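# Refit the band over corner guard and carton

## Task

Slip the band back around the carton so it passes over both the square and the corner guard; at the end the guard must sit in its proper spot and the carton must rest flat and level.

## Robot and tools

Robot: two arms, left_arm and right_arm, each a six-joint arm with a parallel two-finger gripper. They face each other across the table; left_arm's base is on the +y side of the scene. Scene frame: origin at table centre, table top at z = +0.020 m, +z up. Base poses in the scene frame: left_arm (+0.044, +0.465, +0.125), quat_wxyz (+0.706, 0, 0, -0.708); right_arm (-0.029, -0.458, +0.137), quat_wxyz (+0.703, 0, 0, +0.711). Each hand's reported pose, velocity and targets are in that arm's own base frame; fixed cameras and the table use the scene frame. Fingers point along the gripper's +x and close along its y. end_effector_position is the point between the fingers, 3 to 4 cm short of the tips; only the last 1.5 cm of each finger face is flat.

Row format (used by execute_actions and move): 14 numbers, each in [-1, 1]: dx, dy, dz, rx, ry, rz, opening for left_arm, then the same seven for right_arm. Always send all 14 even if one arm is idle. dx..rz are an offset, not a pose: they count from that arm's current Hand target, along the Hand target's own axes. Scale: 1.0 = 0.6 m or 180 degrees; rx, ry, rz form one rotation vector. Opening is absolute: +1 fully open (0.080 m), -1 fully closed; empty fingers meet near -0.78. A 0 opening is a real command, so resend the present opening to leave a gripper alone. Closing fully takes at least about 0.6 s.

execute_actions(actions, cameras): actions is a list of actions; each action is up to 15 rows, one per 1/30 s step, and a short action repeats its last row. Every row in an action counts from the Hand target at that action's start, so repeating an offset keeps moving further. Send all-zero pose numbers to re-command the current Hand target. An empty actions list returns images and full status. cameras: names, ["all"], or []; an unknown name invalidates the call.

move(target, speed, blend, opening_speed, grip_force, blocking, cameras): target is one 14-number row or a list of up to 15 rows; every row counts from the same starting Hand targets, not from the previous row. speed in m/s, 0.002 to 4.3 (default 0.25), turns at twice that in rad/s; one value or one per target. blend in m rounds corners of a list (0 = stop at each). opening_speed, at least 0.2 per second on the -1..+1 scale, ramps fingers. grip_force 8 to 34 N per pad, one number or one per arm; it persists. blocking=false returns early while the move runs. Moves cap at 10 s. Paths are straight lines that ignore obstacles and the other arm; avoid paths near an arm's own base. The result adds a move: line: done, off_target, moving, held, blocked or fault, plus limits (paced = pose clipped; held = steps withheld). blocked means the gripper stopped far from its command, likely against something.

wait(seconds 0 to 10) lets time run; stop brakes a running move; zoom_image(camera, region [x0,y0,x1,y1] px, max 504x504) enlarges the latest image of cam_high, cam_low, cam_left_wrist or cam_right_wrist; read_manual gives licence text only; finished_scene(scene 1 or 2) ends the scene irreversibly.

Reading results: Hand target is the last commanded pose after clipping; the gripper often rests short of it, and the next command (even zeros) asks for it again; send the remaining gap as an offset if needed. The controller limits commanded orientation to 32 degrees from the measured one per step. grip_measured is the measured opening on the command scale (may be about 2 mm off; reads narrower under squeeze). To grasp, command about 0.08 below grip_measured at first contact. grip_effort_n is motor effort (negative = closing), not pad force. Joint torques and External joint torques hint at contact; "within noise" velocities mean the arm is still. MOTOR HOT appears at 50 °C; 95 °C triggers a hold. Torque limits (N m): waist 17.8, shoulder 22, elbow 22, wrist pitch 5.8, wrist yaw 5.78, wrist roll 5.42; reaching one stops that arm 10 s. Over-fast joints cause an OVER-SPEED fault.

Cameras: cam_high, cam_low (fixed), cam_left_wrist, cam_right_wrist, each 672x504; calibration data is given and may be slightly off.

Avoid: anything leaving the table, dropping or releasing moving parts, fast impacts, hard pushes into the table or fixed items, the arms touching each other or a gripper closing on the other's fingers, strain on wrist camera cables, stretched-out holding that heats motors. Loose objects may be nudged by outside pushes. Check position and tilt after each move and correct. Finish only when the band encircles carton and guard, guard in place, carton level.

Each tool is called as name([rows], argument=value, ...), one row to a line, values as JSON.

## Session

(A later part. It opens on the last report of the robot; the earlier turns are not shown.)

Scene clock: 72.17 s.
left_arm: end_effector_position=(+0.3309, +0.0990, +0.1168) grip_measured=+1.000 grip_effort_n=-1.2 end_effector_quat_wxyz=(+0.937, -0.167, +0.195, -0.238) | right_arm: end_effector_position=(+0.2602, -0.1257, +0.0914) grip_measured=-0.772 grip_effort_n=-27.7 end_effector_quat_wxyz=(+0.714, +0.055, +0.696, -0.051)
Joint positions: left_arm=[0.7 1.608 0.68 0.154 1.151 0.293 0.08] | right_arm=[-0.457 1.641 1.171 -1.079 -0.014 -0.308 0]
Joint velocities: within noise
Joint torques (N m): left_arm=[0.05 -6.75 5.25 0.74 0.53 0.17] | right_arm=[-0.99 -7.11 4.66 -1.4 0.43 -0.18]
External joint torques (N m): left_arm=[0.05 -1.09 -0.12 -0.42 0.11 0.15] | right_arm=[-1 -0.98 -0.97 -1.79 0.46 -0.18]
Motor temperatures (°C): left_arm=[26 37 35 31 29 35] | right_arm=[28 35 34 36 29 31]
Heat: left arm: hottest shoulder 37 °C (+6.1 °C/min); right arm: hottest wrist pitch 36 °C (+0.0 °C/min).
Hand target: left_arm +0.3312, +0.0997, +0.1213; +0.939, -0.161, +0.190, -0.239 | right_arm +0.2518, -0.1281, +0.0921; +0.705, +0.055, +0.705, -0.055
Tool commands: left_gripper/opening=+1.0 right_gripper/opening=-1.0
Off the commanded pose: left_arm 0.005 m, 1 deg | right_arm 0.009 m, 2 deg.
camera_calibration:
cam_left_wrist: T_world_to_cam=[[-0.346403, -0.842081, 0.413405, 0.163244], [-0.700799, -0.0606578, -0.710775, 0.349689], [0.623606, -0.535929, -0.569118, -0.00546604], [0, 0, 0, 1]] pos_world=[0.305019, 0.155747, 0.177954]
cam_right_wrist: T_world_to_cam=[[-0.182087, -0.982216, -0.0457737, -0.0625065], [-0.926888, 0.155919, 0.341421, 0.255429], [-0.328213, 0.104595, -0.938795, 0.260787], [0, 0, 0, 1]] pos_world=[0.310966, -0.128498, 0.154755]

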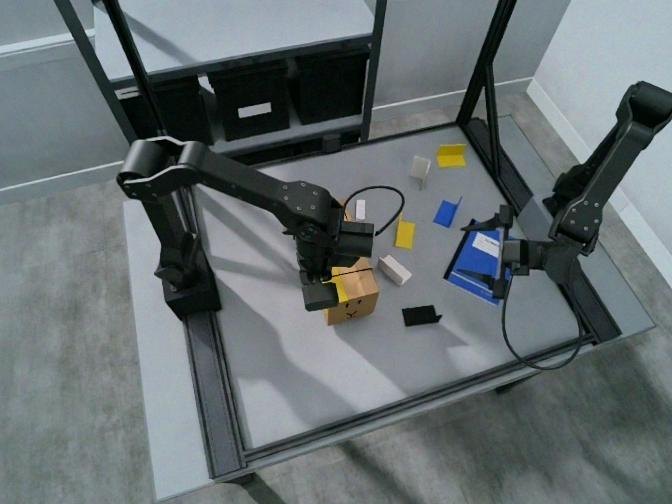

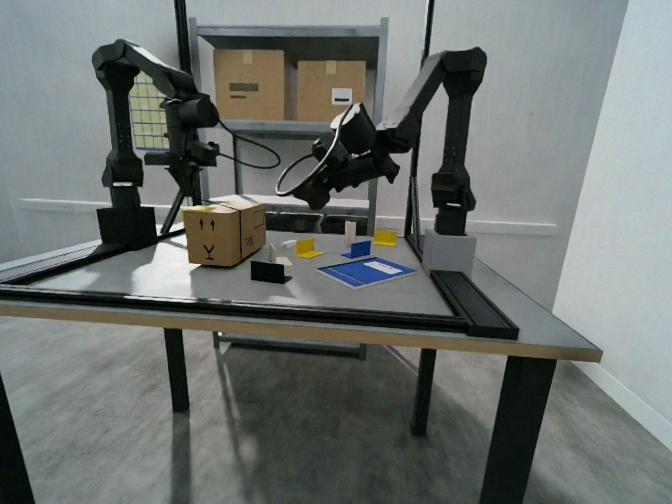

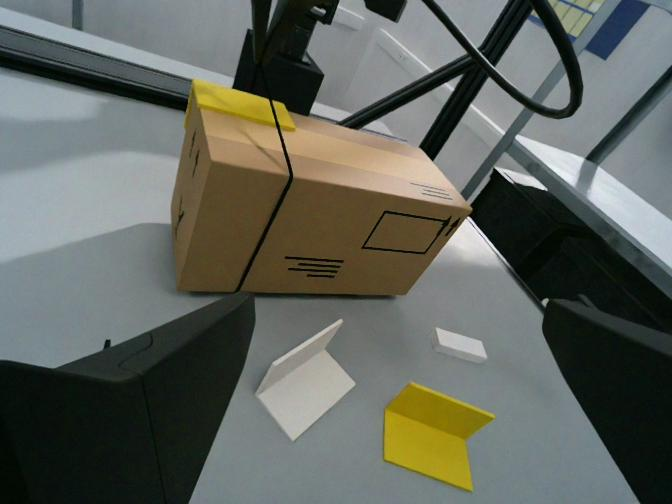

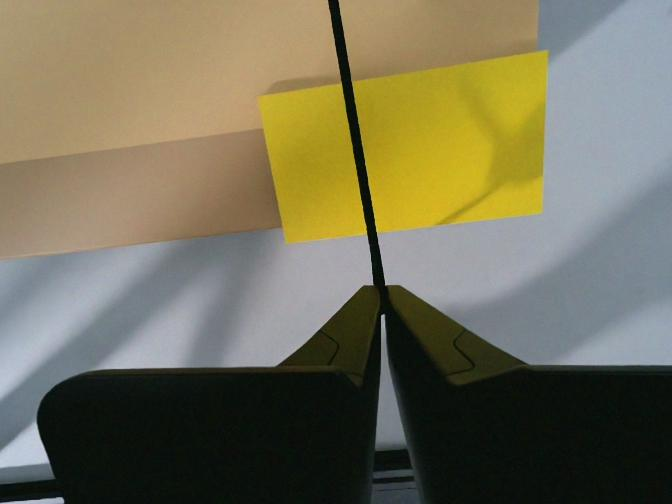

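zoom_image(camera="cam_left_wrist", region=[160, 60, 320, 180])

zoom_image(camera="cam_right_wrist", region=[420, 0, 600, 240])

zoom_image(camera="cam_high", region=[300, 240, 400, 330])

Scaled by 3.150 from the camera's 672x504 image, which has a finer 960x720 frame.

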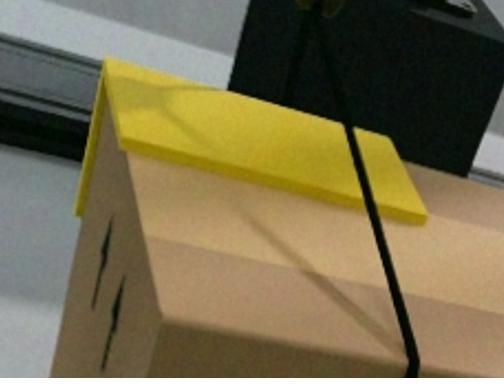

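Scaled by 2.100 from the camera's 672x504 image, which has a finer 960x720 frame.

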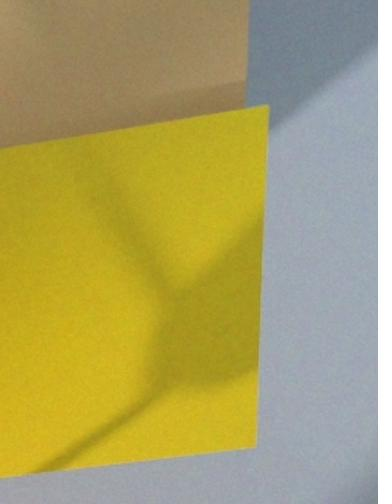

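Scaled by 5.040 from the camera's 672x504 image, which has a finer 960x720 frame.

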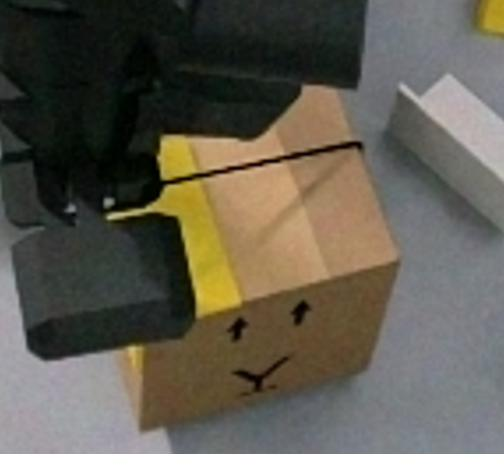

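move(target=[0,0,0,0,0,0,1, 0.0368,-0.0017,0.031,0,0,0,-1], speed=0.05, cameras=["cam_right_wrist","cam_left_wrist","cam_high"])

Scene clock: 80.73 s.
left_arm: end_effector_position=(+0.3309, +0.0990, +0.1168) grip_measured=+1.000 grip_effort_n=-0.7 end_effector_quat_wxyz=(+0.937, -0.167, +0.195, -0.238) | right_arm: end_effector_position=(+0.2756, -0.1301, +0.0736) grip_measured=-0.772 grip_effort_n=-28.1 end_effector_quat_wxyz=(+0.716, +0.052, +0.695, -0.049)
Joint positions: left_arm=[0.7 1.608 0.68 0.154 1.151 0.293 0.08] | right_arm=[-0.448 1.714 1.18 -1.011 -0.014 -0.305 0]
Joint torques (N m): left_arm=[0.27 -6.62 5.35 0.73 0.54 0.16] | right_arm=[-0.45 -6.09 4.6 -0.69 0.44 0.18]
External joint torques (N m): left_arm=[0.28 -0.97 0 -0.42 0.12 0.13] | right_arm=[-0.42 0.48 -0.87 -1.06 0.47 0.18]
Heat: left arm: hottest shoulder 38 °C (+6.0 °C/min); right arm: hottest wrist pitch 37 °C (+0.0 °C/min).
Hand target: left_arm +0.3312, +0.0997, +0.1213; +0.939, -0.161, +0.190, -0.239 | right_arm +0.2701, -0.1320, +0.0700; +0.705, +0.055, +0.705, -0.055
Off the commanded pose: left_arm 0.005 m, 1 deg | right_arm 0.007 m, 2 deg.
move: done
camera_calibration:
cam_left_wrist: T_world_to_cam=[[-0.346403, -0.842081, 0.413405, 0.163244], [-0.700799, -0.0606578, -0.710775, 0.349689], [0.623606, -0.535929, -0.569118, -0.00546604], [0, 0, 0, 1]] pos_world=[0.305019, 0.155747, 0.177954]
cam_right_wrist: T_world_to_cam=[[-0.175937, -0.983376, -0.044919, -0.0668571], [-0.928861, 0.150727, 0.338376, 0.276587], [-0.32598, 0.101256, -0.939938, 0.248579], [0, 0, 0, 1]] pos_world=[0.32618, -0.132605, 0.137055]
Images, in order (width x height): cam_high 672x504, cam_left_wrist 672x504, cam_right_wrist 672x504.

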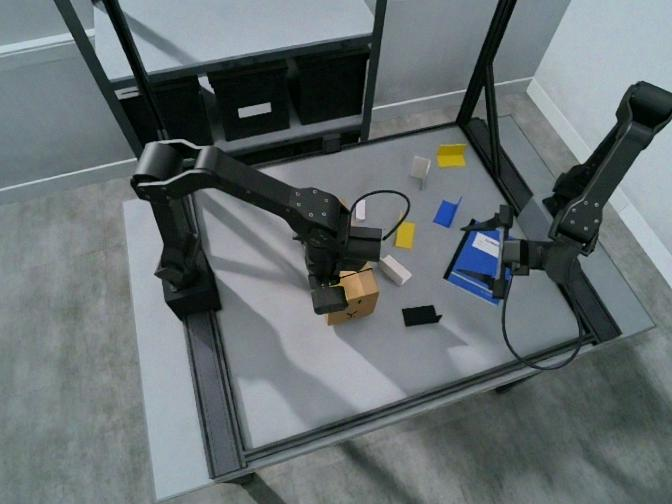

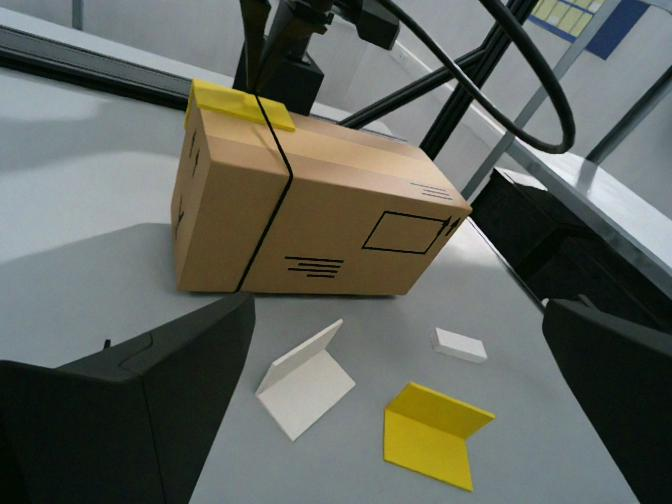

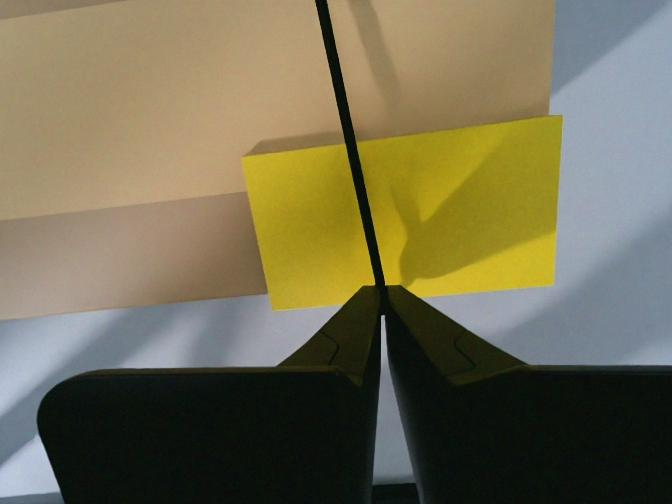

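zoom_image(camera="cam_left_wrist", region=[160, 60, 320, 180])

zoom_image(camera="cam_right_wrist", region=[220, 90, 600, 330])

Scaled by 3.150 from the camera's 672x504 image, which has a finer 960x720 frame.

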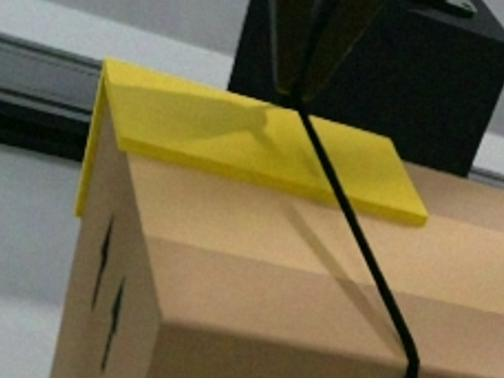

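Scaled by 1.326 from the camera's 672x504 image, which has a finer 960x720 frame.

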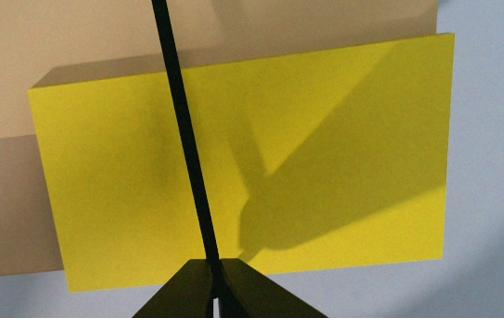

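move(target=[0,0,0,0,0,0,1, 0.010,0.0,0.006,0,0,0,-1], speed=0.03)

Scene clock: 81.73 s.
left_arm: end_effector_position=(+0.3309, +0.0990, +0.1168) grip_measured=+1.000 grip_effort_n=-1.6 end_effector_quat_wxyz=(+0.937, -0.167, +0.195, -0.238) | right_arm: end_effector_position=(+0.2790, -0.1310, +0.0692) grip_measured=-0.772 grip_effort_n=-28.1 end_effector_quat_wxyz=(+0.716, +0.052, +0.694, -0.050)
Joint positions: left_arm=[0.7 1.608 0.68 0.154 1.151 0.293 0.08] | right_arm=[-0.446 1.73 1.18 -0.993 -0.013 -0.301 0]
Joint torques (N m): left_arm=[0.14 -6.64 5.25 0.71 0.5 0.15] | right_arm=[-0.36 -5.59 4.39 -0.48 0.42 0.18]
External joint torques (N m): left_arm=[0.14 -0.95 -0.14 -0.45 0.09 0.13] | right_arm=[-0.35 1.1 -1.07 -0.85 0.44 0.17]
Heat: left arm: hottest shoulder 38 °C (+6.0 °C/min); right arm: hottest wrist pitch 37 °C (+0.0 °C/min).
Hand target: left_arm +0.3312, +0.0997, +0.1213; +0.939, -0.161, +0.190, -0.239 | right_arm +0.2737, -0.1326, +0.0641; +0.705, +0.055, +0.705, -0.055
Off the commanded pose: left_arm 0.005 m, 1 deg | right_arm 0.008 m, 2 deg.
move: done

move(target=[0,0,0,0,0,0,1, 0,0,0,0,0,0,-0.35], opening_speed=0.6, cameras=["cam_right_wrist","cam_left_wrist"])

Scene clock: 82.93 s.
left_arm: end_effector_position=(+0.3309, +0.0990, +0.1168) grip_measured=+1.000 grip_effort_n=-0.7 end_effector_quat_wxyz=(+0.937, -0.167, +0.195, -0.238) | right_arm: end_effector_position=(+0.2761, -0.1327, +0.0683) grip_measured=-0.355 grip_effort_n=19.8 end_effector_quat_wxyz=(+0.711, +0.050, +0.699, -0.054)
Joint positions: left_arm=[0.7 1.608 0.68 0.154 1.151 0.293 0.08] | right_arm=[-0.449 1.733 1.18 -1.001 -0.001 -0.301 0.019]
Joint torques (N m): left_arm=[0.13 -6.83 5.37 0.77 0.5 0.15] | right_arm=[-0.11 -5.9 4.36 0.03 0.01 0.18]
External joint torques (N m): left_arm=[0.13 -1.17 -0.01 -0.39 0.08 0.12] | right_arm=[-0.08 0.89 -1.15 -0.32 0.03 0.18]
Heat: left arm: hottest shoulder 38 °C (+6.0 °C/min); right arm: hottest wrist pitch 37 °C (+0.0 °C/min).
Hand target: left_arm +0.3312, +0.0997, +0.1213; +0.939, -0.161, +0.190, -0.239 | right_arm +0.2737, -0.1325, +0.0641; +0.705, +0.055, +0.705, -0.055
Off the commanded pose: left_arm 0.005 m, 1 deg | right_arm 0.005 m, 1 deg.
move: done
camera_calibration:
cam_left_wrist: T_world_to_cam=[[-0.346403, -0.842081, 0.413405, 0.163244], [-0.700799, -0.0606578, -0.710775, 0.349689], [0.623606, -0.535929, -0.569118, -0.00546604], [0, 0, 0, 1]] pos_world=[0.305019, 0.155747, 0.177954]
cam_right_wrist: T_world_to_cam=[[-0.180874, -0.98289, -0.0348159, -0.0687076], [-0.923542, 0.157568, 0.349632, 0.277916], [-0.338164, 0.0953933, -0.93624, 0.246338], [0, 0, 0, 1]] pos_world=[0.327543, -0.134822, 0.13107]
Images, in order (width x height): cam_left_wrist 672x504, cam_right_wrist 672x504.

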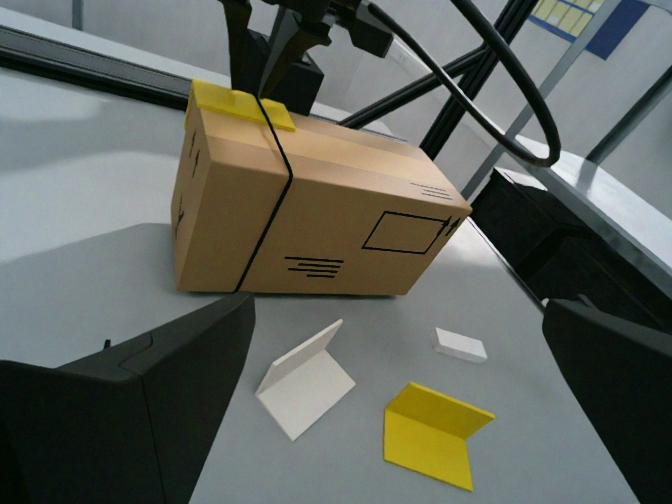

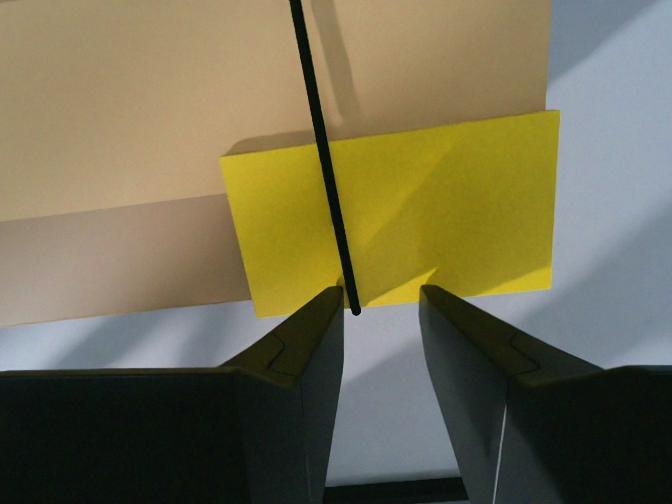

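move([
  [0,0,0,0,0,0,1, -0.1,0.0,0,0,0,0,-0.35],
], speed=0.1, cameras=["cam_right_wrist","cam_left_wrist"])

Scene clock: 84.23 s.
left_arm: end_effector_position=(+0.3309, +0.0990, +0.1168) grip_measured=+1.000 grip_effort_n=-1.2 end_effector_quat_wxyz=(+0.937, -0.167, +0.195, -0.238) | right_arm: end_effector_position=(+0.2725, -0.1310, +0.1196) grip_measured=-0.354 grip_effort_n=19.8 end_effector_quat_wxyz=(+0.700, +0.055, +0.710, -0.050)
Joint positions: left_arm=[0.7 1.608 0.68 0.154 1.151 0.293 0.08] | right_arm=[-0.449 1.704 1.354 -1.237 -0.001 -0.301 0.019]
Joint torques (N m): left_arm=[0.2 -6.79 5.22 0.76 0.53 0.12] | right_arm=[-0.12 -7.9 5.91 -0.06 0.01 0.17]
External joint torques (N m): left_arm=[0.19 -1.14 -0.16 -0.4 0.12 0.1] | right_arm=[-0.12 -1.14 0.21 -0.37 0.03 0.17]
Heat: left arm: hottest shoulder 38 °C (+5.1 °C/min); right arm: hottest wrist pitch 37 °C (+0.0 °C/min).
Hand target: left_arm +0.3312, +0.0997, +0.1213; +0.939, -0.161, +0.190, -0.239 | right_arm +0.2736, -0.1325, +0.1240; +0.705, +0.055, +0.705, -0.055
Off the commanded pose: left_arm 0.005 m, 1 deg | right_arm 0.005 m, 1 deg.
move: done
camera_calibration:
cam_left_wrist: T_world_to_cam=[[-0.346403, -0.842081, 0.413405, 0.163244], [-0.700799, -0.0606578, -0.710775, 0.349689], [0.623606, -0.535929, -0.569118, -0.00546604], [0, 0, 0, 1]] pos_world=[0.305019, 0.155747, 0.177954]
cam_right_wrist: T_world_to_cam=[[-0.182011, -0.982344, -0.0432619, -0.0645032], [-0.912995, 0.152497, 0.378397, 0.249419], [-0.365119, 0.10837, -0.924632, 0.300707], [0, 0, 0, 1]] pos_world=[0.325772, -0.133988, 0.180874]
Images, in order (width x height): cam_left_wrist 672x504, cam_right_wrist 672x504.

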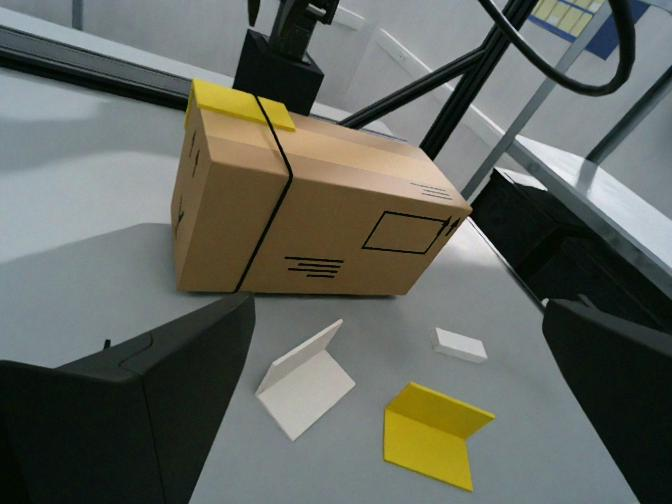

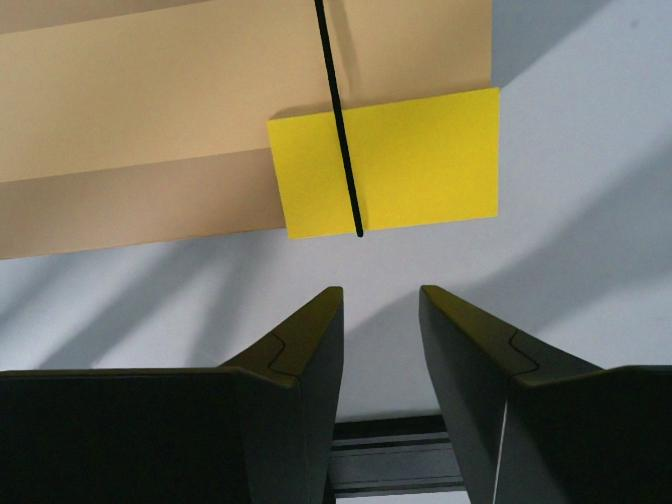

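move(target=[0,0,0,0,0,0,1, 0.0333,-0.1021,0.0372,-0.0306,0,0,-0.8], speed=0.1, cameras=["cam_right_wrist","cam_left_wrist","cam_high"])

Scene clock: 86.30 s.
left_arm: end_effector_position=(+0.3309, +0.0990, +0.1168) grip_measured=+1.000 grip_effort_n=-1.2 end_effector_quat_wxyz=(+0.937, -0.167, +0.195, -0.238) | right_arm: end_effector_position=(+0.2843, -0.1949, +0.1058) grip_measured=-0.774 grip_effort_n=-16.0 end_effector_quat_wxyz=(+0.707, +0.023, +0.706, -0.024)
Joint positions: left_arm=[0.7 1.608 0.68 0.154 1.151 0.293 0.08] | right_arm=[-0.601 1.855 1.484 -1.197 0 -0.535 0]
Joint torques (N m): left_arm=[0.25 -6.7 5.31 0.71 0.51 0.14] | right_arm=[-0.06 -6.89 5.91 0.16 -0.05 -0.19]
External joint torques (N m): left_arm=[0.25 -1.04 -0.02 -0.44 0.09 0.12] | right_arm=[-0.09 0.95 0.25 -0.16 -0.01 -0.19]
Heat: left arm: hottest shoulder 38 °C (+5.1 °C/min); right arm: hottest wrist pitch 36 °C (-1.0 °C/min).
Hand target: left_arm +0.3312, +0.0997, +0.1213; +0.939, -0.161, +0.190, -0.239 | right_arm +0.2862, -0.1965, +0.1041; +0.707, +0.021, +0.707, -0.021
Off the commanded pose: left_arm 0.005 m, 1 deg | right_arm 0.003 m, 0 deg.
move: done
camera_calibration:
cam_left_wrist: T_world_to_cam=[[-0.346403, -0.842081, 0.413405, 0.163244], [-0.700799, -0.0606578, -0.710775, 0.349689], [0.623606, -0.535929, -0.569118, -0.00546604], [0, 0, 0, 1]] pos_world=[0.305019, 0.155747, 0.177954]
cam_right_wrist: T_world_to_cam=[[-0.100314, -0.994281, -0.0366307, -0.152028], [-0.928179, 0.0802572, 0.363376, 0.267004], [-0.358358, 0.0704514, -0.930922, 0.290535], [0, 0, 0, 1]] pos_world=[0.336693, -0.193056, 0.167874]
Images, in order (width x height): cam_high 672x504, cam_left_wrist 672x504, cam_right_wrist 672x504.

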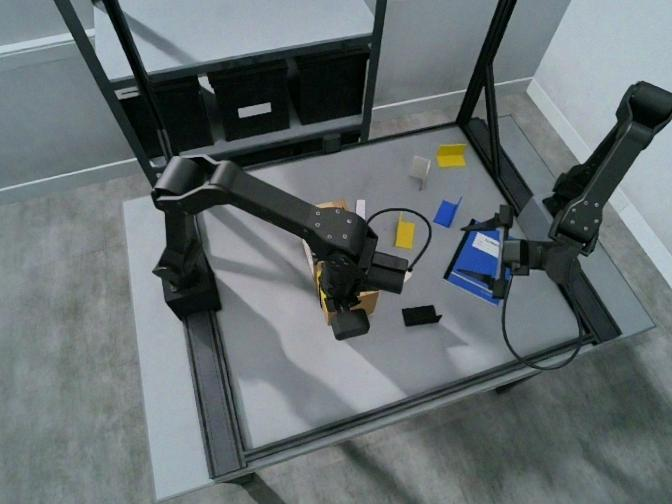

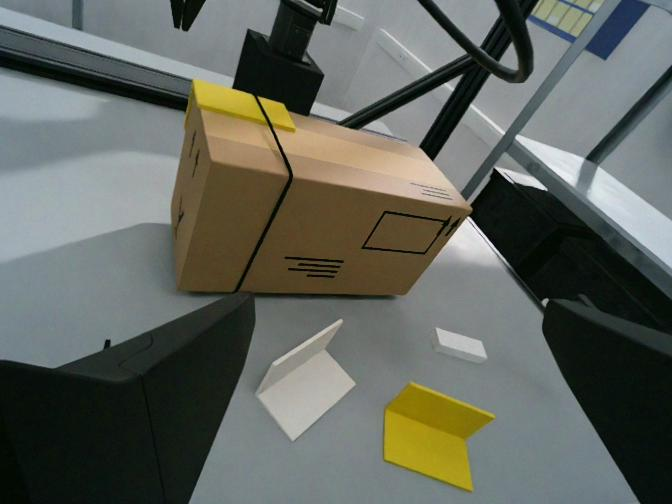

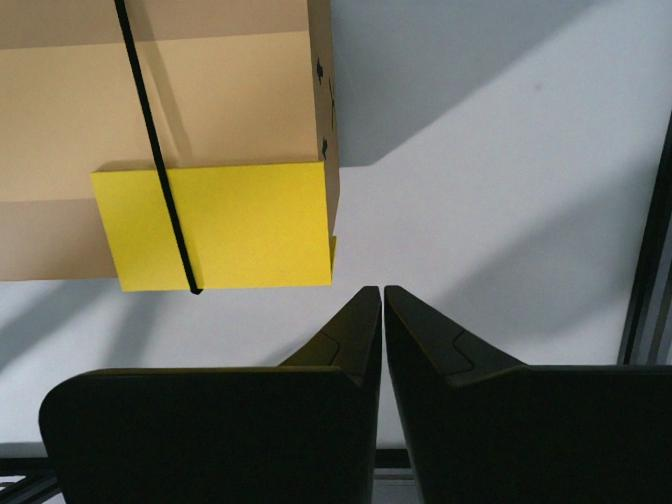

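zoom_image(camera="cam_right_wrist", region=[80, 130, 400, 310])

zoom_image(camera="cam_right_wrist", region=[290, 130, 370, 300])

Scaled by 1.575 from the camera's 672x504 image, which has a finer 960x720 frame.

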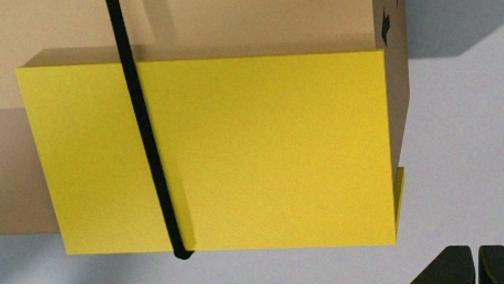

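Scaled by 2.965 from the camera's 672x504 image, which has a finer 960x720 frame.

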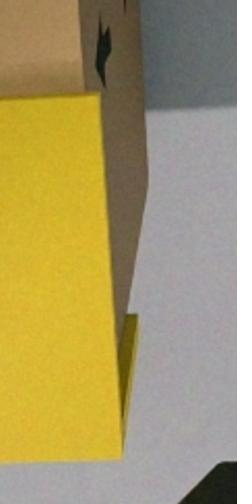

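move(target=[0,0,0,0,0,0,1, 0.0483,0.0512,0.0037,0,0,0,-0.8], speed=0.08, cameras=["cam_right_wrist"])

Scene clock: 88.37 s.
left_arm: end_effector_position=(+0.3309, +0.0990, +0.1168) grip_measured=+1.000 grip_effort_n=-1.2 end_effector_quat_wxyz=(+0.937, -0.167, +0.195, -0.238) | right_arm: end_effector_position=(+0.2910, -0.1669, +0.0728) grip_measured=-0.774 grip_effort_n=-16.0 end_effector_quat_wxyz=(+0.704, +0.021, +0.710, -0.018)
Joint positions: left_arm=[0.7 1.608 0.68 0.154 1.151 0.293 0.08] | right_arm=[-0.521 1.855 1.35 -1.075 0 -0.466 0]
Joint torques (N m): left_arm=[0.22 -6.63 5.43 0.71 0.48 0.13] | right_arm=[0.1 -9.53 4.14 0.26 -0.05 0.18]
External joint torques (N m): left_arm=[0.24 -1.01 0.13 -0.42 0.06 0.11] | right_arm=[0.11 -1.82 -1.4 -0.07 -0.02 0.18]
Heat: left arm: hottest shoulder 38 °C (+5.1 °C/min); right arm: hottest shoulder 36 °C (+6.1 °C/min).
Hand target: left_arm +0.3312, +0.0997, +0.1213; +0.939, -0.161, +0.190, -0.239 | right_arm +0.2902, -0.1660, +0.0751; +0.707, +0.021, +0.707, -0.021
Off the commanded pose: left_arm 0.005 m, 1 deg | right_arm 0.003 m, 1 deg.
move: done
camera_calibration:
cam_right_wrist: T_world_to_cam=[[-0.0900541, -0.995075, -0.041419, -0.127593], [-0.925491, 0.0682488, 0.372571, 0.279546], [-0.367909, 0.0718845, -0.927079, 0.262985], [0, 0, 0, 1]] pos_world=[0.343981, -0.164947, 0.134373]
Images, in order (width x height): cam_right_wrist 672x504.

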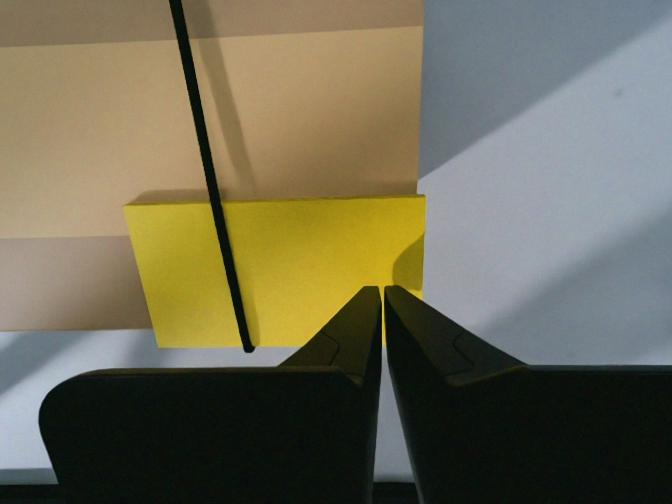

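move(target=[0,0,0,0,0,0,1, 0.0067,0,0,0,0,0,-0.8], speed=0.02)

move(target=[0,0,0,0,0,0,1, 0.0034,0,0,0,0,0,-0.8], speed=0.02)

move(target=[0,0,0,0,0,0,1, 0.0034,0,0,0,0,0,-0.8], speed=0.02)

Scene clock: 89.27 s.
left_arm: end_effector_position=(+0.3309, +0.0990, +0.1168) grip_measured=+1.000 grip_effort_n=-1.2 end_effector_quat_wxyz=(+0.937, -0.167, +0.195, -0.238) | right_arm: end_effector_position=(+0.2911, -0.1670, +0.0700) grip_measured=-0.774 grip_effort_n=-16.0 end_effector_quat_wxyz=(+0.705, +0.020, +0.708, -0.019)
Joint positions: left_arm=[0.7 1.608 0.68 0.154 1.151 0.293 0.08] | right_arm=[-0.521 1.855 1.338 -1.059 0 -0.465 0]
Joint torques (N m): left_arm=[0.17 -6.82 5.23 0.74 0.52 0.13] | right_arm=[0.18 -9.08 4.12 0.26 -0.05 0.18]
External joint torques (N m): left_arm=[0.2 -1.23 -0.07 -0.4 0.1 0.11] | right_arm=[0.17 -1.4 -1.43 -0.08 -0.01 0.18]
Heat: left arm: hottest shoulder 38 °C (+5.1 °C/min); right arm: hottest shoulder 36 °C (+6.1 °C/min).
Hand target: left_arm +0.3312, +0.0997, +0.1213; +0.939, -0.161, +0.190, -0.239 | right_arm +0.2902, -0.1660, +0.0711; +0.707, +0.021, +0.707, -0.021
Off the commanded pose: left_arm 0.005 m, 1 deg | right_arm 0.002 m, 0 deg.
move: done

Scene clock: 89.97 s.
left_arm: end_effector_position=(+0.3309, +0.0990, +0.1168) grip_measured=+1.000 grip_effort_n=-0.7 end_effector_quat_wxyz=(+0.937, -0.167, +0.195, -0.238) | right_arm: end_effector_position=(+0.2912, -0.1670, +0.0686) grip_measured=-0.774 grip_effort_n=-16.0 end_effector_quat_wxyz=(+0.706, +0.020, +0.708, -0.019)
Joint positions: left_arm=[0.7 1.608 0.68 0.154 1.151 0.293 0.08] | right_arm=[-0.521 1.855 1.333 -1.051 0 -0.465 0]
Joint torques (N m): left_arm=[0.31 -6.71 5.35 0.73 0.5 0.15] | right_arm=[0.18 -8.81 4.12 0.24 -0.05 0.17]
External joint torques (N m): left_arm=[0.31 -1.05 0 -0.42 0.09 0.13] | right_arm=[0.14 -1.19 -1.39 -0.1 -0.02 0.17]
Heat: left arm: hottest shoulder 38 °C (+5.0 °C/min); right arm: hottest shoulder 36 °C (+6.0 °C/min).
Hand target: left_arm +0.3312, +0.0997, +0.1213; +0.939, -0.161, +0.190, -0.239 | right_arm +0.2902, -0.1660, +0.0690; +0.707, +0.021, +0.707, -0.021
Off the commanded pose: left_arm 0.005 m, 1 deg | right_arm 0.001 m, 0 deg.
move: done

Scene clock: 90.67 s.
left_arm: end_effector_position=(+0.3309, +0.0990, +0.1168) grip_measured=+1.000 grip_effort_n=-1.2 end_effector_quat_wxyz=(+0.937, -0.167, +0.195, -0.238) | right_arm: end_effector_position=(+0.2912, -0.1670, +0.0678) grip_measured=-0.774 grip_effort_n=-16.0 end_effector_quat_wxyz=(+0.706, +0.020, +0.707, -0.019)
Joint positions: left_arm=[0.7 1.608 0.68 0.154 1.151 0.293 0.08] | right_arm=[-0.521 1.855 1.329 -1.047 0 -0.465 0]
Joint torques (N m): left_arm=[0.26 -6.68 5.39 0.75 0.46 0.12] | right_arm=[0.19 -8.57 3.92 0.47 -0.05 0.18]
External joint torques (N m): left_arm=[0.26 -1.08 0.08 -0.39 0.04 0.1] | right_arm=[0.19 -0.93 -1.58 0.15 -0.02 0.18]
Heat: left arm: hottest shoulder 38 °C (+5.0 °C/min); right arm: hottest shoulder 36 °C (+5.0 °C/min).
Hand target: left_arm +0.3312, +0.0997, +0.1213; +0.939, -0.161, +0.190, -0.239 | right_arm +0.2903, -0.1660, +0.0670; +0.707, +0.021, +0.707, -0.021
Off the commanded pose: left_arm 0.005 m, 1 deg | right_arm 0.002 m, 0 deg.
move: done

move(target=[0,0,0,0,0,0,1, 0.0034,0,0,0,0,0,-0.8], speed=0.02, cameras=["cam_right_wrist", "cam_left_wrist"])

Scene clock: 91.47 s.
left_arm: end_effector_position=(+0.3309, +0.0990, +0.1168) grip_measured=+1.000 grip_effort_n=-1.6 end_effector_quat_wxyz=(+0.937, -0.167, +0.195, -0.238) | right_arm: end_effector_position=(+0.2909, -0.1669, +0.0673) grip_measured=-0.774 grip_effort_n=-16.0 end_effector_quat_wxyz=(+0.707, +0.019, +0.707, -0.020)
Joint positions: left_arm=[0.7 1.608 0.68 0.154 1.151 0.293 0.08] | right_arm=[-0.521 1.853 1.325 -1.042 0 -0.465 0]
Joint torques (N m): left_arm=[0.17 -6.59 5.29 0.74 0.51 0.13] | right_arm=[0.16 -8.01 3.96 0.66 -0.05 0.18]
External joint torques (N m): left_arm=[0.18 -0.96 -0.07 -0.41 0.1 0.11] | right_arm=[0.16 -0.49 -1.44 0.35 -0.02 0.18]
Heat: left arm: hottest shoulder 38 °C (+5.0 °C/min); right arm: hottest shoulder 36 °C (+5.0 °C/min).
Hand target: left_arm +0.3312, +0.0997, +0.1213; +0.939, -0.161, +0.190, -0.239 | right_arm +0.2901, -0.1659, +0.0649; +0.707, +0.021, +0.707, -0.021
Off the commanded pose: left_arm 0.005 m, 1 deg | right_arm 0.003 m, 0 deg.
move: done
camera_calibration:
cam_left_wrist: T_world_to_cam=[[-0.346403, -0.842081, 0.413405, 0.163244], [-0.700799, -0.0606578, -0.710775, 0.349689], [0.623606, -0.535929, -0.569118, -0.00546604], [0, 0, 0, 1]] pos_world=[0.305019, 0.155747, 0.177954]
cam_right_wrist: T_world_to_cam=[[-0.0901054, -0.995222, -0.0376062, -0.127968], [-0.928391, 0.0702662, 0.364902, 0.2832], [-0.360516, 0.0677929, -0.930286, 0.255219], [0, 0, 0, 1]] pos_world=[0.3434, -0.164558, 0.129274]
Images, in order (width x height): cam_left_wrist 672x504, cam_right_wrist 672x504.

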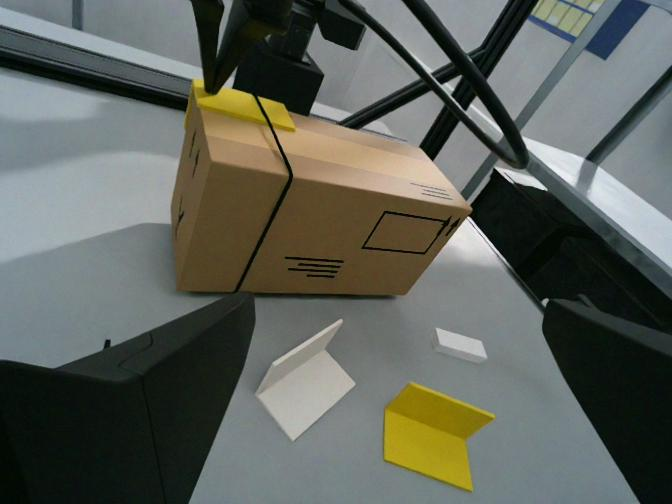

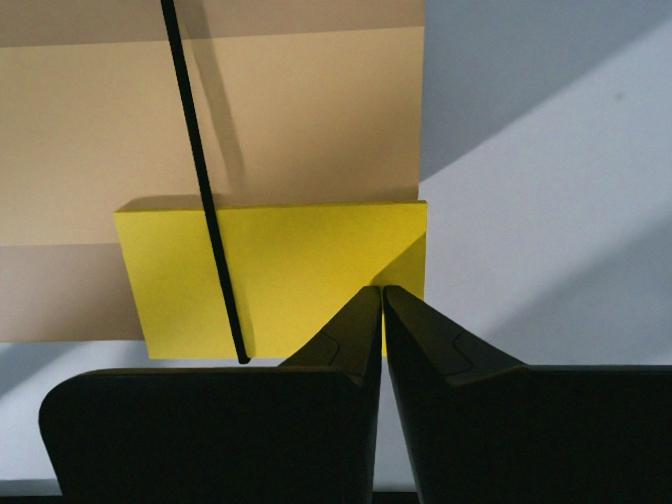

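move([
  [0,0,0,0,0,0,1, -0.0252,0,0,0,0,0,-0.8],
  [0,0,0,0,0,0,1, -0.0252,-0.048,-0.0038,0,0,0,-0.8],
  [0,0,0,0,0,0,1, -0.005,-0.048,-0.0038,0,0,0,-0.8],
], speed=0.05, cameras=["cam_right_wrist", "cam_left_wrist"])

Scene clock: 94.03 s.
left_arm: end_effector_position=(+0.3309, +0.0990, +0.1168) grip_measured=+1.000 grip_effort_n=-1.2 end_effector_quat_wxyz=(+0.937, -0.167, +0.195, -0.238) | right_arm: end_effector_position=(+0.2878, -0.1952, +0.0731) grip_measured=-0.774 grip_effort_n=-15.6 end_effector_quat_wxyz=(+0.711, +0.020, +0.702, -0.026)
Joint positions: left_arm=[0.7 1.608 0.68 0.154 1.151 0.293 0.08] | right_arm=[-0.596 1.881 1.385 -1.061 0 -0.53 0]
Joint torques (N m): left_arm=[0.26 -6.66 5.31 0.72 0.55 0.14] | right_arm=[-0.13 -6.99 4.37 0.28 -0.05 -0.19]
External joint torques (N m): left_arm=[0.26 -0.98 -0.09 -0.44 0.14 0.12] | right_arm=[-0.1 0.99 -1.24 -0.09 -0.02 -0.19]
Heat: left arm: hottest shoulder 38 °C (+4.1 °C/min); right arm: hottest shoulder 36 °C (+5.1 °C/min).
Hand target: left_arm +0.3312, +0.0997, +0.1213; +0.939, -0.161, +0.190, -0.239 | right_arm +0.2862, -0.1946, +0.0679; +0.707, +0.021, +0.707, -0.021
Off the commanded pose: left_arm 0.005 m, 1 deg | right_arm 0.006 m, 1 deg.
move: done
camera_calibration:
cam_left_wrist: T_world_to_cam=[[-0.346403, -0.842081, 0.413405, 0.163244], [-0.700799, -0.0606578, -0.710775, 0.349689], [0.623606, -0.535929, -0.569118, -0.00546604], [0, 0, 0, 1]] pos_world=[0.305019, 0.155747, 0.177954]
cam_right_wrist: T_world_to_cam=[[-0.0995437, -0.994554, -0.0308832, -0.153835], [-0.931832, 0.0822909, 0.353438, 0.284292], [-0.348971, 0.0639604, -0.934948, 0.257669], [0, 0, 0, 1]] pos_world=[0.339518, -0.192873, 0.135676]
Images, in order (width x height): cam_left_wrist 672x504, cam_right_wrist 672x504.

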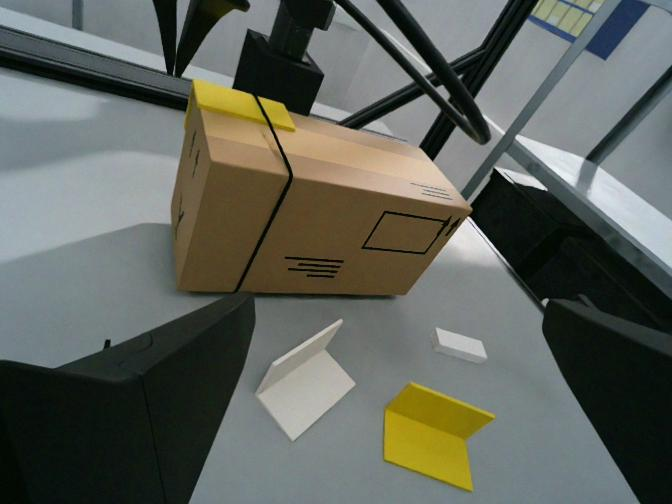

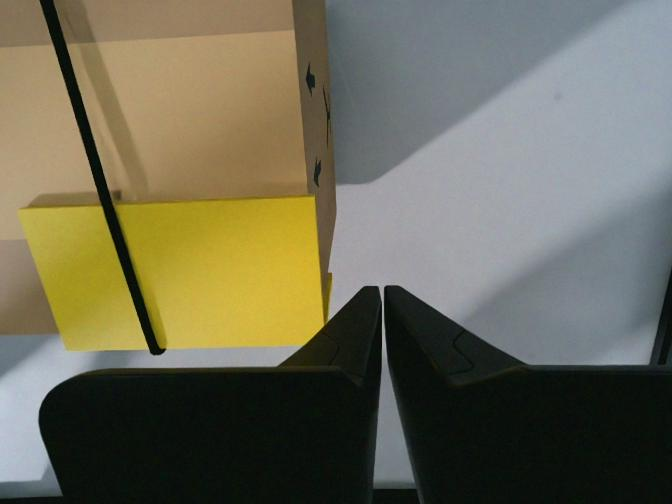

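move(target=[0,0,0,0,0,0,1, 0.0133,0,0,0,0,0,-0.8], speed=0.03)

Scene clock: 94.97 s.
left_arm: end_effector_position=(+0.3309, +0.0990, +0.1168) grip_measured=+1.000 grip_effort_n=-1.6 end_effector_quat_wxyz=(+0.937, -0.167, +0.195, -0.238) | right_arm: end_effector_position=(+0.2880, -0.1953, +0.0655) grip_measured=-0.774 grip_effort_n=-15.6 end_effector_quat_wxyz=(+0.711, +0.020, +0.702, -0.026)
Joint positions: left_arm=[0.7 1.608 0.68 0.154 1.151 0.293 0.08] | right_arm=[-0.596 1.888 1.364 -1.031 0 -0.53 0]
Joint torques (N m): left_arm=[0.27 -6.66 5.31 0.76 0.52 0.12] | right_arm=[-0.06 -7.07 4.14 0.28 -0.05 -0.19]
External joint torques (N m): left_arm=[0.3 -1 -0.03 -0.39 0.1 0.1] | right_arm=[-0.07 0.89 -1.41 -0.08 -0.02 -0.19]
Heat: left arm: hottest shoulder 38 °C (+4.0 °C/min); right arm: hottest shoulder 36 °C (+5.0 °C/min).
Hand target: left_arm +0.3312, +0.0997, +0.1213; +0.939, -0.161, +0.190, -0.239 | right_arm +0.2861, -0.1946, +0.0599; +0.707, +0.021, +0.707, -0.021
Off the commanded pose: left_arm 0.005 m, 1 deg | right_arm 0.006 m, 1 deg.
move: done

move(target=[0,0,0,0,0,0,1, 0.0,0.0083,0.0,0,0,0,-0.8], speed=0.02)

Scene clock: 95.83 s.
left_arm: end_effector_position=(+0.3309, +0.0990, +0.1168) grip_measured=+1.000 grip_effort_n=-1.2 end_effector_quat_wxyz=(+0.937, -0.167, +0.195, -0.238) | right_arm: end_effector_position=(+0.2875, -0.1912, +0.0627) grip_measured=-0.774 grip_effort_n=-15.6 end_effector_quat_wxyz=(+0.709, +0.019, +0.705, -0.021)
Joint positions: left_arm=[0.7 1.608 0.68 0.154 1.151 0.293 0.08] | right_arm=[-0.587 1.888 1.352 -1.028 0 -0.53 0]
Joint torques (N m): left_arm=[0.19 -6.76 5.26 0.75 0.5 0.13] | right_arm=[0.23 -7.96 4.12 0.27 -0.05 0.15]
External joint torques (N m): left_arm=[0.19 -1.08 -0.11 -0.41 0.08 0.11] | right_arm=[0.23 -0.07 -1.38 -0.08 -0.01 0.15]
Heat: left arm: hottest shoulder 38 °C (+4.0 °C/min); right arm: hottest shoulder 36 °C (+5.0 °C/min).
Hand target: left_arm +0.3312, +0.0997, +0.1213; +0.939, -0.161, +0.190, -0.239 | right_arm +0.2865, -0.1896, +0.0600; +0.707, +0.021, +0.707, -0.021
Off the commanded pose: left_arm 0.005 m, 1 deg | right_arm 0.003 m, 1 deg.
move: done

move(target=[0,0,0,0,0,0,1, -0.009,0.0,0.0,0,0,0,-0.8], speed=0.02)

Scene clock: 96.77 s.
left_arm: end_effector_position=(+0.3309, +0.0990, +0.1168) grip_measured=+1.000 grip_effort_n=-1.2 end_effector_quat_wxyz=(+0.937, -0.167, +0.195, -0.238) | right_arm: end_effector_position=(+0.2847, -0.1893, +0.0627) grip_measured=-0.774 grip_effort_n=-15.6 end_effector_quat_wxyz=(+0.704, +0.021, +0.709, -0.019)
Joint positions: left_arm=[0.7 1.608 0.68 0.154 1.151 0.293 0.08] | right_arm=[-0.587 1.888 1.352 -1.043 0 -0.53 0]
Joint torques (N m): left_arm=[0.18 -6.52 5.31 0.71 0.5 0.17] | right_arm=[0.24 -8.62 5.54 -0.05 -0.05 0.15]
External joint torques (N m): left_arm=[0.18 -0.91 0 -0.43 0.09 0.15] | right_arm=[0.24 -0.83 0.1 -0.38 -0.02 0.15]
Heat: left arm: hottest shoulder 38 °C (+4.0 °C/min); right arm: hottest shoulder 36 °C (+5.0 °C/min).
Hand target: left_arm +0.3312, +0.0997, +0.1213; +0.939, -0.161, +0.190, -0.239 | right_arm +0.2865, -0.1896, +0.0654; +0.707, +0.021, +0.707, -0.021
Off the commanded pose: left_arm 0.005 m, 1 deg | right_arm 0.003 m, 1 deg.
move: done

move(target=[0,0,0,0,0,0,1, -0.0035,0.0,0.003,0,0,0,-0.8], speed=0.02, cameras=["cam_right_wrist", "cam_left_wrist"])

Scene clock: 97.63 s.
left_arm: end_effector_position=(+0.3309, +0.0990, +0.1168) grip_measured=+1.000 grip_effort_n=-1.2 end_effector_quat_wxyz=(+0.937, -0.167, +0.195, -0.238) | right_arm: end_effector_position=(+0.2861, -0.1893, +0.0654) grip_measured=-0.774 grip_effort_n=-15.6 end_effector_quat_wxyz=(+0.705, +0.021, +0.709, -0.019)
Joint positions: left_arm=[0.7 1.608 0.68 0.154 1.151 0.293 0.08] | right_arm=[-0.584 1.888 1.364 -1.053 0 -0.528 0]
Joint torques (N m): left_arm=[0.14 -6.79 5.24 0.73 0.48 0.12] | right_arm=[0.28 -8.26 5.75 -0.06 -0.05 0.17]
External joint torques (N m): left_arm=[0.2 -1.11 -0.12 -0.43 0.06 0.09] | right_arm=[0.27 -0.35 0.27 -0.37 -0.01 0.17]
Heat: left arm: hottest shoulder 38 °C (+4.0 °C/min); right arm: hottest shoulder 36 °C (+5.0 °C/min).
Hand target: left_arm +0.3312, +0.0997, +0.1213; +0.939, -0.161, +0.190, -0.239 | right_arm +0.2882, -0.1898, +0.0675; +0.707, +0.021, +0.707, -0.022
Off the commanded pose: left_arm 0.005 m, 1 deg | right_arm 0.003 m, 0 deg.
move: done
camera_calibration:
cam_left_wrist: T_world_to_cam=[[-0.346403, -0.842081, 0.413405, 0.163244], [-0.700799, -0.0606578, -0.710775, 0.349689], [0.623606, -0.535929, -0.569118, -0.00546604], [0, 0, 0, 1]] pos_world=[0.305019, 0.155747, 0.177954]
cam_right_wrist: T_world_to_cam=[[-0.0914638, -0.994963, -0.0410159, -0.150093], [-0.926097, 0.069849, 0.370762, 0.279768], [-0.36603, 0.071896, -0.927822, 0.255498], [0, 0, 0, 1]] pos_world=[0.338884, -0.187248, 0.127172]
Images, in order (width x height): cam_left_wrist 672x504, cam_right_wrist 672x504.

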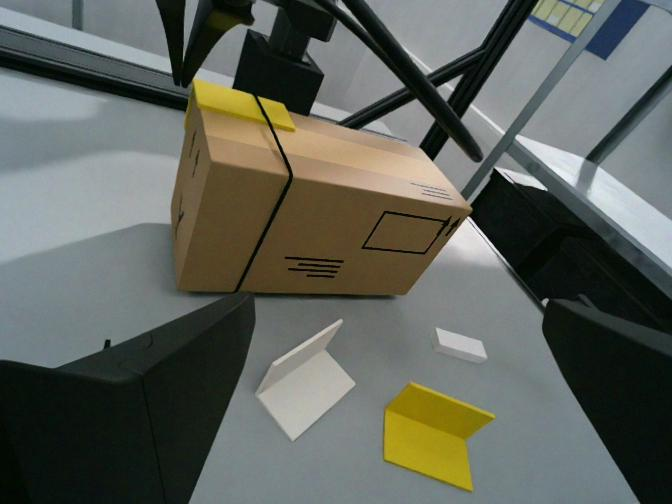

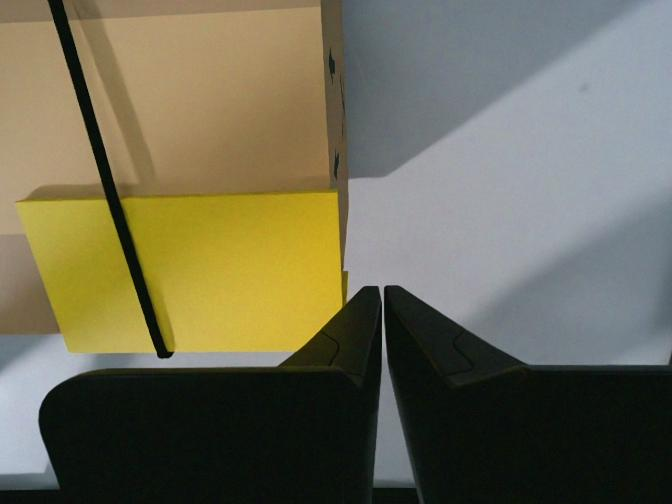

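move(target=[0,0,0,0,0,0,1, 0.001,0.0083,0.0,0,0,0,-0.8], speed=0.02, cameras=["cam_right_wrist"])

Scene clock: 98.47 s.
left_arm: end_effector_position=(+0.3309, +0.0990, +0.1168) grip_measured=+1.000 grip_effort_n=-1.6 end_effector_quat_wxyz=(+0.937, -0.167, +0.195, -0.238) | right_arm: end_effector_position=(+0.2887, -0.1857, +0.0654) grip_measured=-0.774 grip_effort_n=-15.6 end_effector_quat_wxyz=(+0.705, +0.021, +0.709, -0.019)
Joint positions: left_arm=[0.7 1.608 0.68 0.154 1.151 0.293 0.08] | right_arm=[-0.571 1.888 1.364 -1.052 0 -0.515 0]
Joint torques (N m): left_arm=[0.21 -6.69 5.33 0.7 0.51 0.13] | right_arm=[0.23 -9.19 4.39 0.23 -0.06 0.11]
External joint torques (N m): left_arm=[0.23 -1.06 0.03 -0.44 0.09 0.1] | right_arm=[0.22 -1.29 -1.1 -0.08 -0.02 0.11]
Heat: left arm: hottest shoulder 38 °C (+4.0 °C/min); right arm: hottest shoulder 37 °C (+6.1 °C/min).
Hand target: left_arm +0.3312, +0.0997, +0.1213; +0.939, -0.161, +0.190, -0.239 | right_arm +0.2886, -0.1848, +0.0669; +0.707, +0.021, +0.707, -0.021
Off the commanded pose: left_arm 0.005 m, 1 deg | right_arm 0.002 m, 0 deg.
move: done
camera_calibration:
cam_right_wrist: T_world_to_cam=[[-0.0910273, -0.995021, -0.0405834, -0.146489], [-0.926346, 0.0696463, 0.37018, 0.282048], [-0.36551, 0.0712907, -0.928073, 0.255935], [0, 0, 0, 1]] pos_world=[0.341486, -0.18365, 0.127173]
Images, in order (width x height): cam_right_wrist 672x504.

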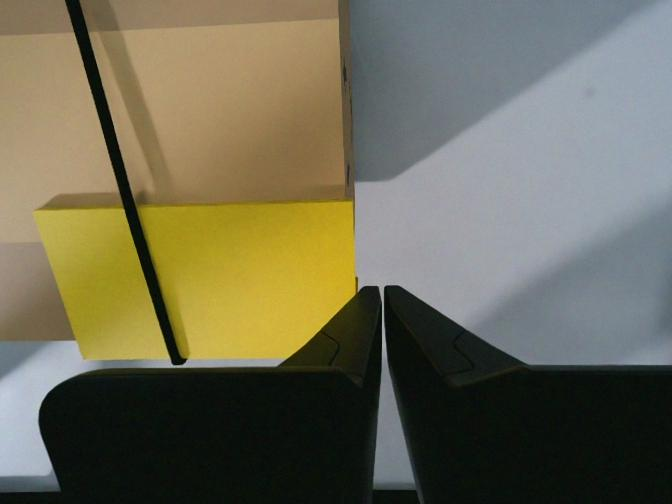

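move(target=[0,0,0,0,0,0,1, 0.0005,0.003,-0.0105,0,0,0,-0.8], speed=0.02, cameras=["cam_right_wrist"])

Scene clock: 99.40 s.
left_arm: end_effector_position=(+0.3309, +0.0990, +0.1168) grip_measured=+1.000 grip_effort_n=-1.6 end_effector_quat_wxyz=(+0.937, -0.167, +0.195, -0.238) | right_arm: end_effector_position=(+0.2844, -0.1836, +0.0649) grip_measured=-0.774 grip_effort_n=-15.1 end_effector_quat_wxyz=(+0.706, +0.021, +0.708, -0.020)
Joint positions: left_arm=[0.7 1.608 0.68 0.154 1.151 0.293 0.08] | right_arm=[-0.573 1.87 1.337 -1.042 0.001 -0.515 0]
Joint torques (N m): left_arm=[0.18 -6.56 5.35 0.71 0.52 0.15] | right_arm=[-0.04 -9.47 3.83 0.13 -0.08 0.04]
External joint torques (N m): left_arm=[0.18 -0.89 -0.01 -0.44 0.11 0.13] | right_arm=[-0.04 -1.66 -1.7 -0.2 -0.05 0.04]
Heat: left arm: hottest shoulder 38 °C (+4.0 °C/min); right arm: hottest shoulder 37 °C (+6.1 °C/min).
Hand target: left_arm +0.3312, +0.0997, +0.1213; +0.939, -0.161, +0.190, -0.239 | right_arm +0.2824, -0.1826, +0.0665; +0.707, +0.021, +0.707, -0.021
Off the commanded pose: left_arm 0.005 m, 1 deg | right_arm 0.003 m, 0 deg.
move: done
camera_calibration:
cam_right_wrist: T_world_to_cam=[[-0.0924879, -0.994956, -0.0388482, -0.14454], [-0.926792, 0.0717574, 0.368656, 0.278739], [-0.364009, 0.0701004, -0.928754, 0.253079], [0, 0, 0, 1]] pos_world=[0.337088, -0.181553, 0.126674]
Images, in order (width x height): cam_right_wrist 672x504.

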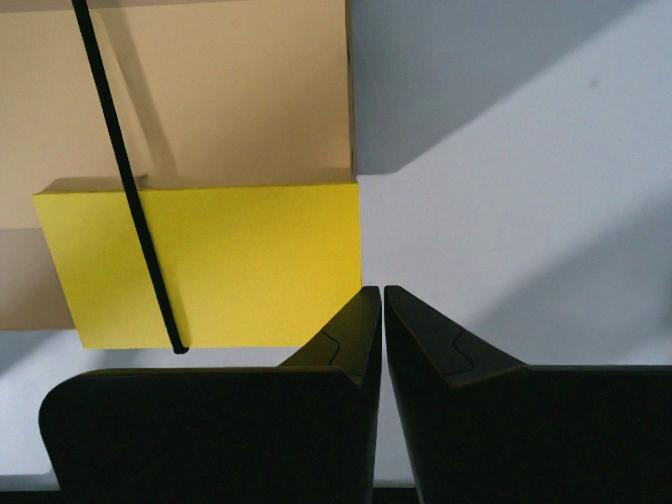

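move(target=[0,0,0,0,0,0,1, 0.0005,0.0067,-0.002,0,0,0,-0.8], speed=0.02, cameras=["cam_right_wrist"])

Scene clock: 100.23 s.
left_arm: end_effector_position=(+0.3309, +0.0990, +0.1168) grip_measured=+1.000 grip_effort_n=-1.2 end_effector_quat_wxyz=(+0.937, -0.167, +0.195, -0.238) | right_arm: end_effector_position=(+0.2828, -0.1818, +0.0652) grip_measured=-0.774 grip_effort_n=-14.2 end_effector_quat_wxyz=(+0.706, +0.020, +0.707, -0.022)
Joint positions: left_arm=[0.7 1.608 0.68 0.154 1.151 0.293 0.08] | right_arm=[-0.57 1.858 1.323 -1.036 0.003 -0.511 0]
Joint torques (N m): left_arm=[0.31 -6.73 5.36 0.73 0.52 0.14] | right_arm=[0.47 -9.34 3.73 0.04 -0.15 0.23]
External joint torques (N m): left_arm=[0.31 -1.15 0.04 -0.41 0.11 0.12] | right_arm=[0.42 -1.68 -1.77 -0.3 -0.11 0.23]
Heat: left arm: hottest shoulder 38 °C (+4.1 °C/min); right arm: hottest shoulder 37 °C (+6.1 °C/min).
Hand target: left_arm +0.3312, +0.0997, +0.1213; +0.939, -0.161, +0.190, -0.239 | right_arm +0.2815, -0.1785, +0.0663; +0.707, +0.021, +0.707, -0.021
Off the commanded pose: left_arm 0.005 m, 1 deg | right_arm 0.004 m, 0 deg.
move: done
camera_calibration:
cam_right_wrist: T_world_to_cam=[[-0.0936275, -0.994984, -0.0352274, -0.142783], [-0.927295, 0.0742683, 0.366889, 0.277719], [-0.362432, 0.0670171, -0.929597, 0.251721], [0, 0, 0, 1]] pos_world=[0.335391, -0.179562, 0.127077]
Images, in order (width x height): cam_right_wrist 672x504.

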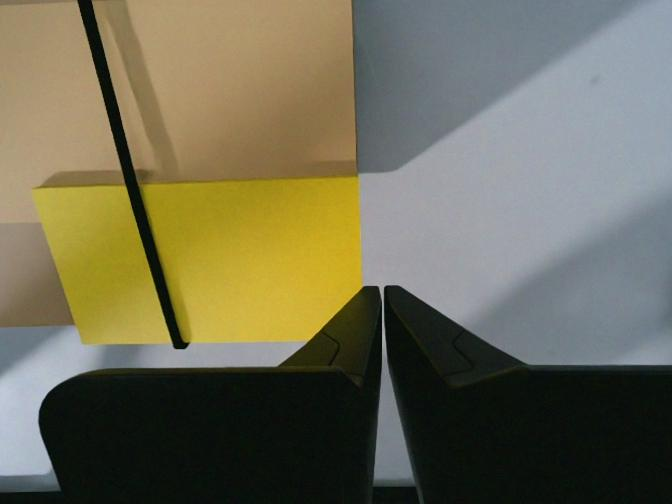

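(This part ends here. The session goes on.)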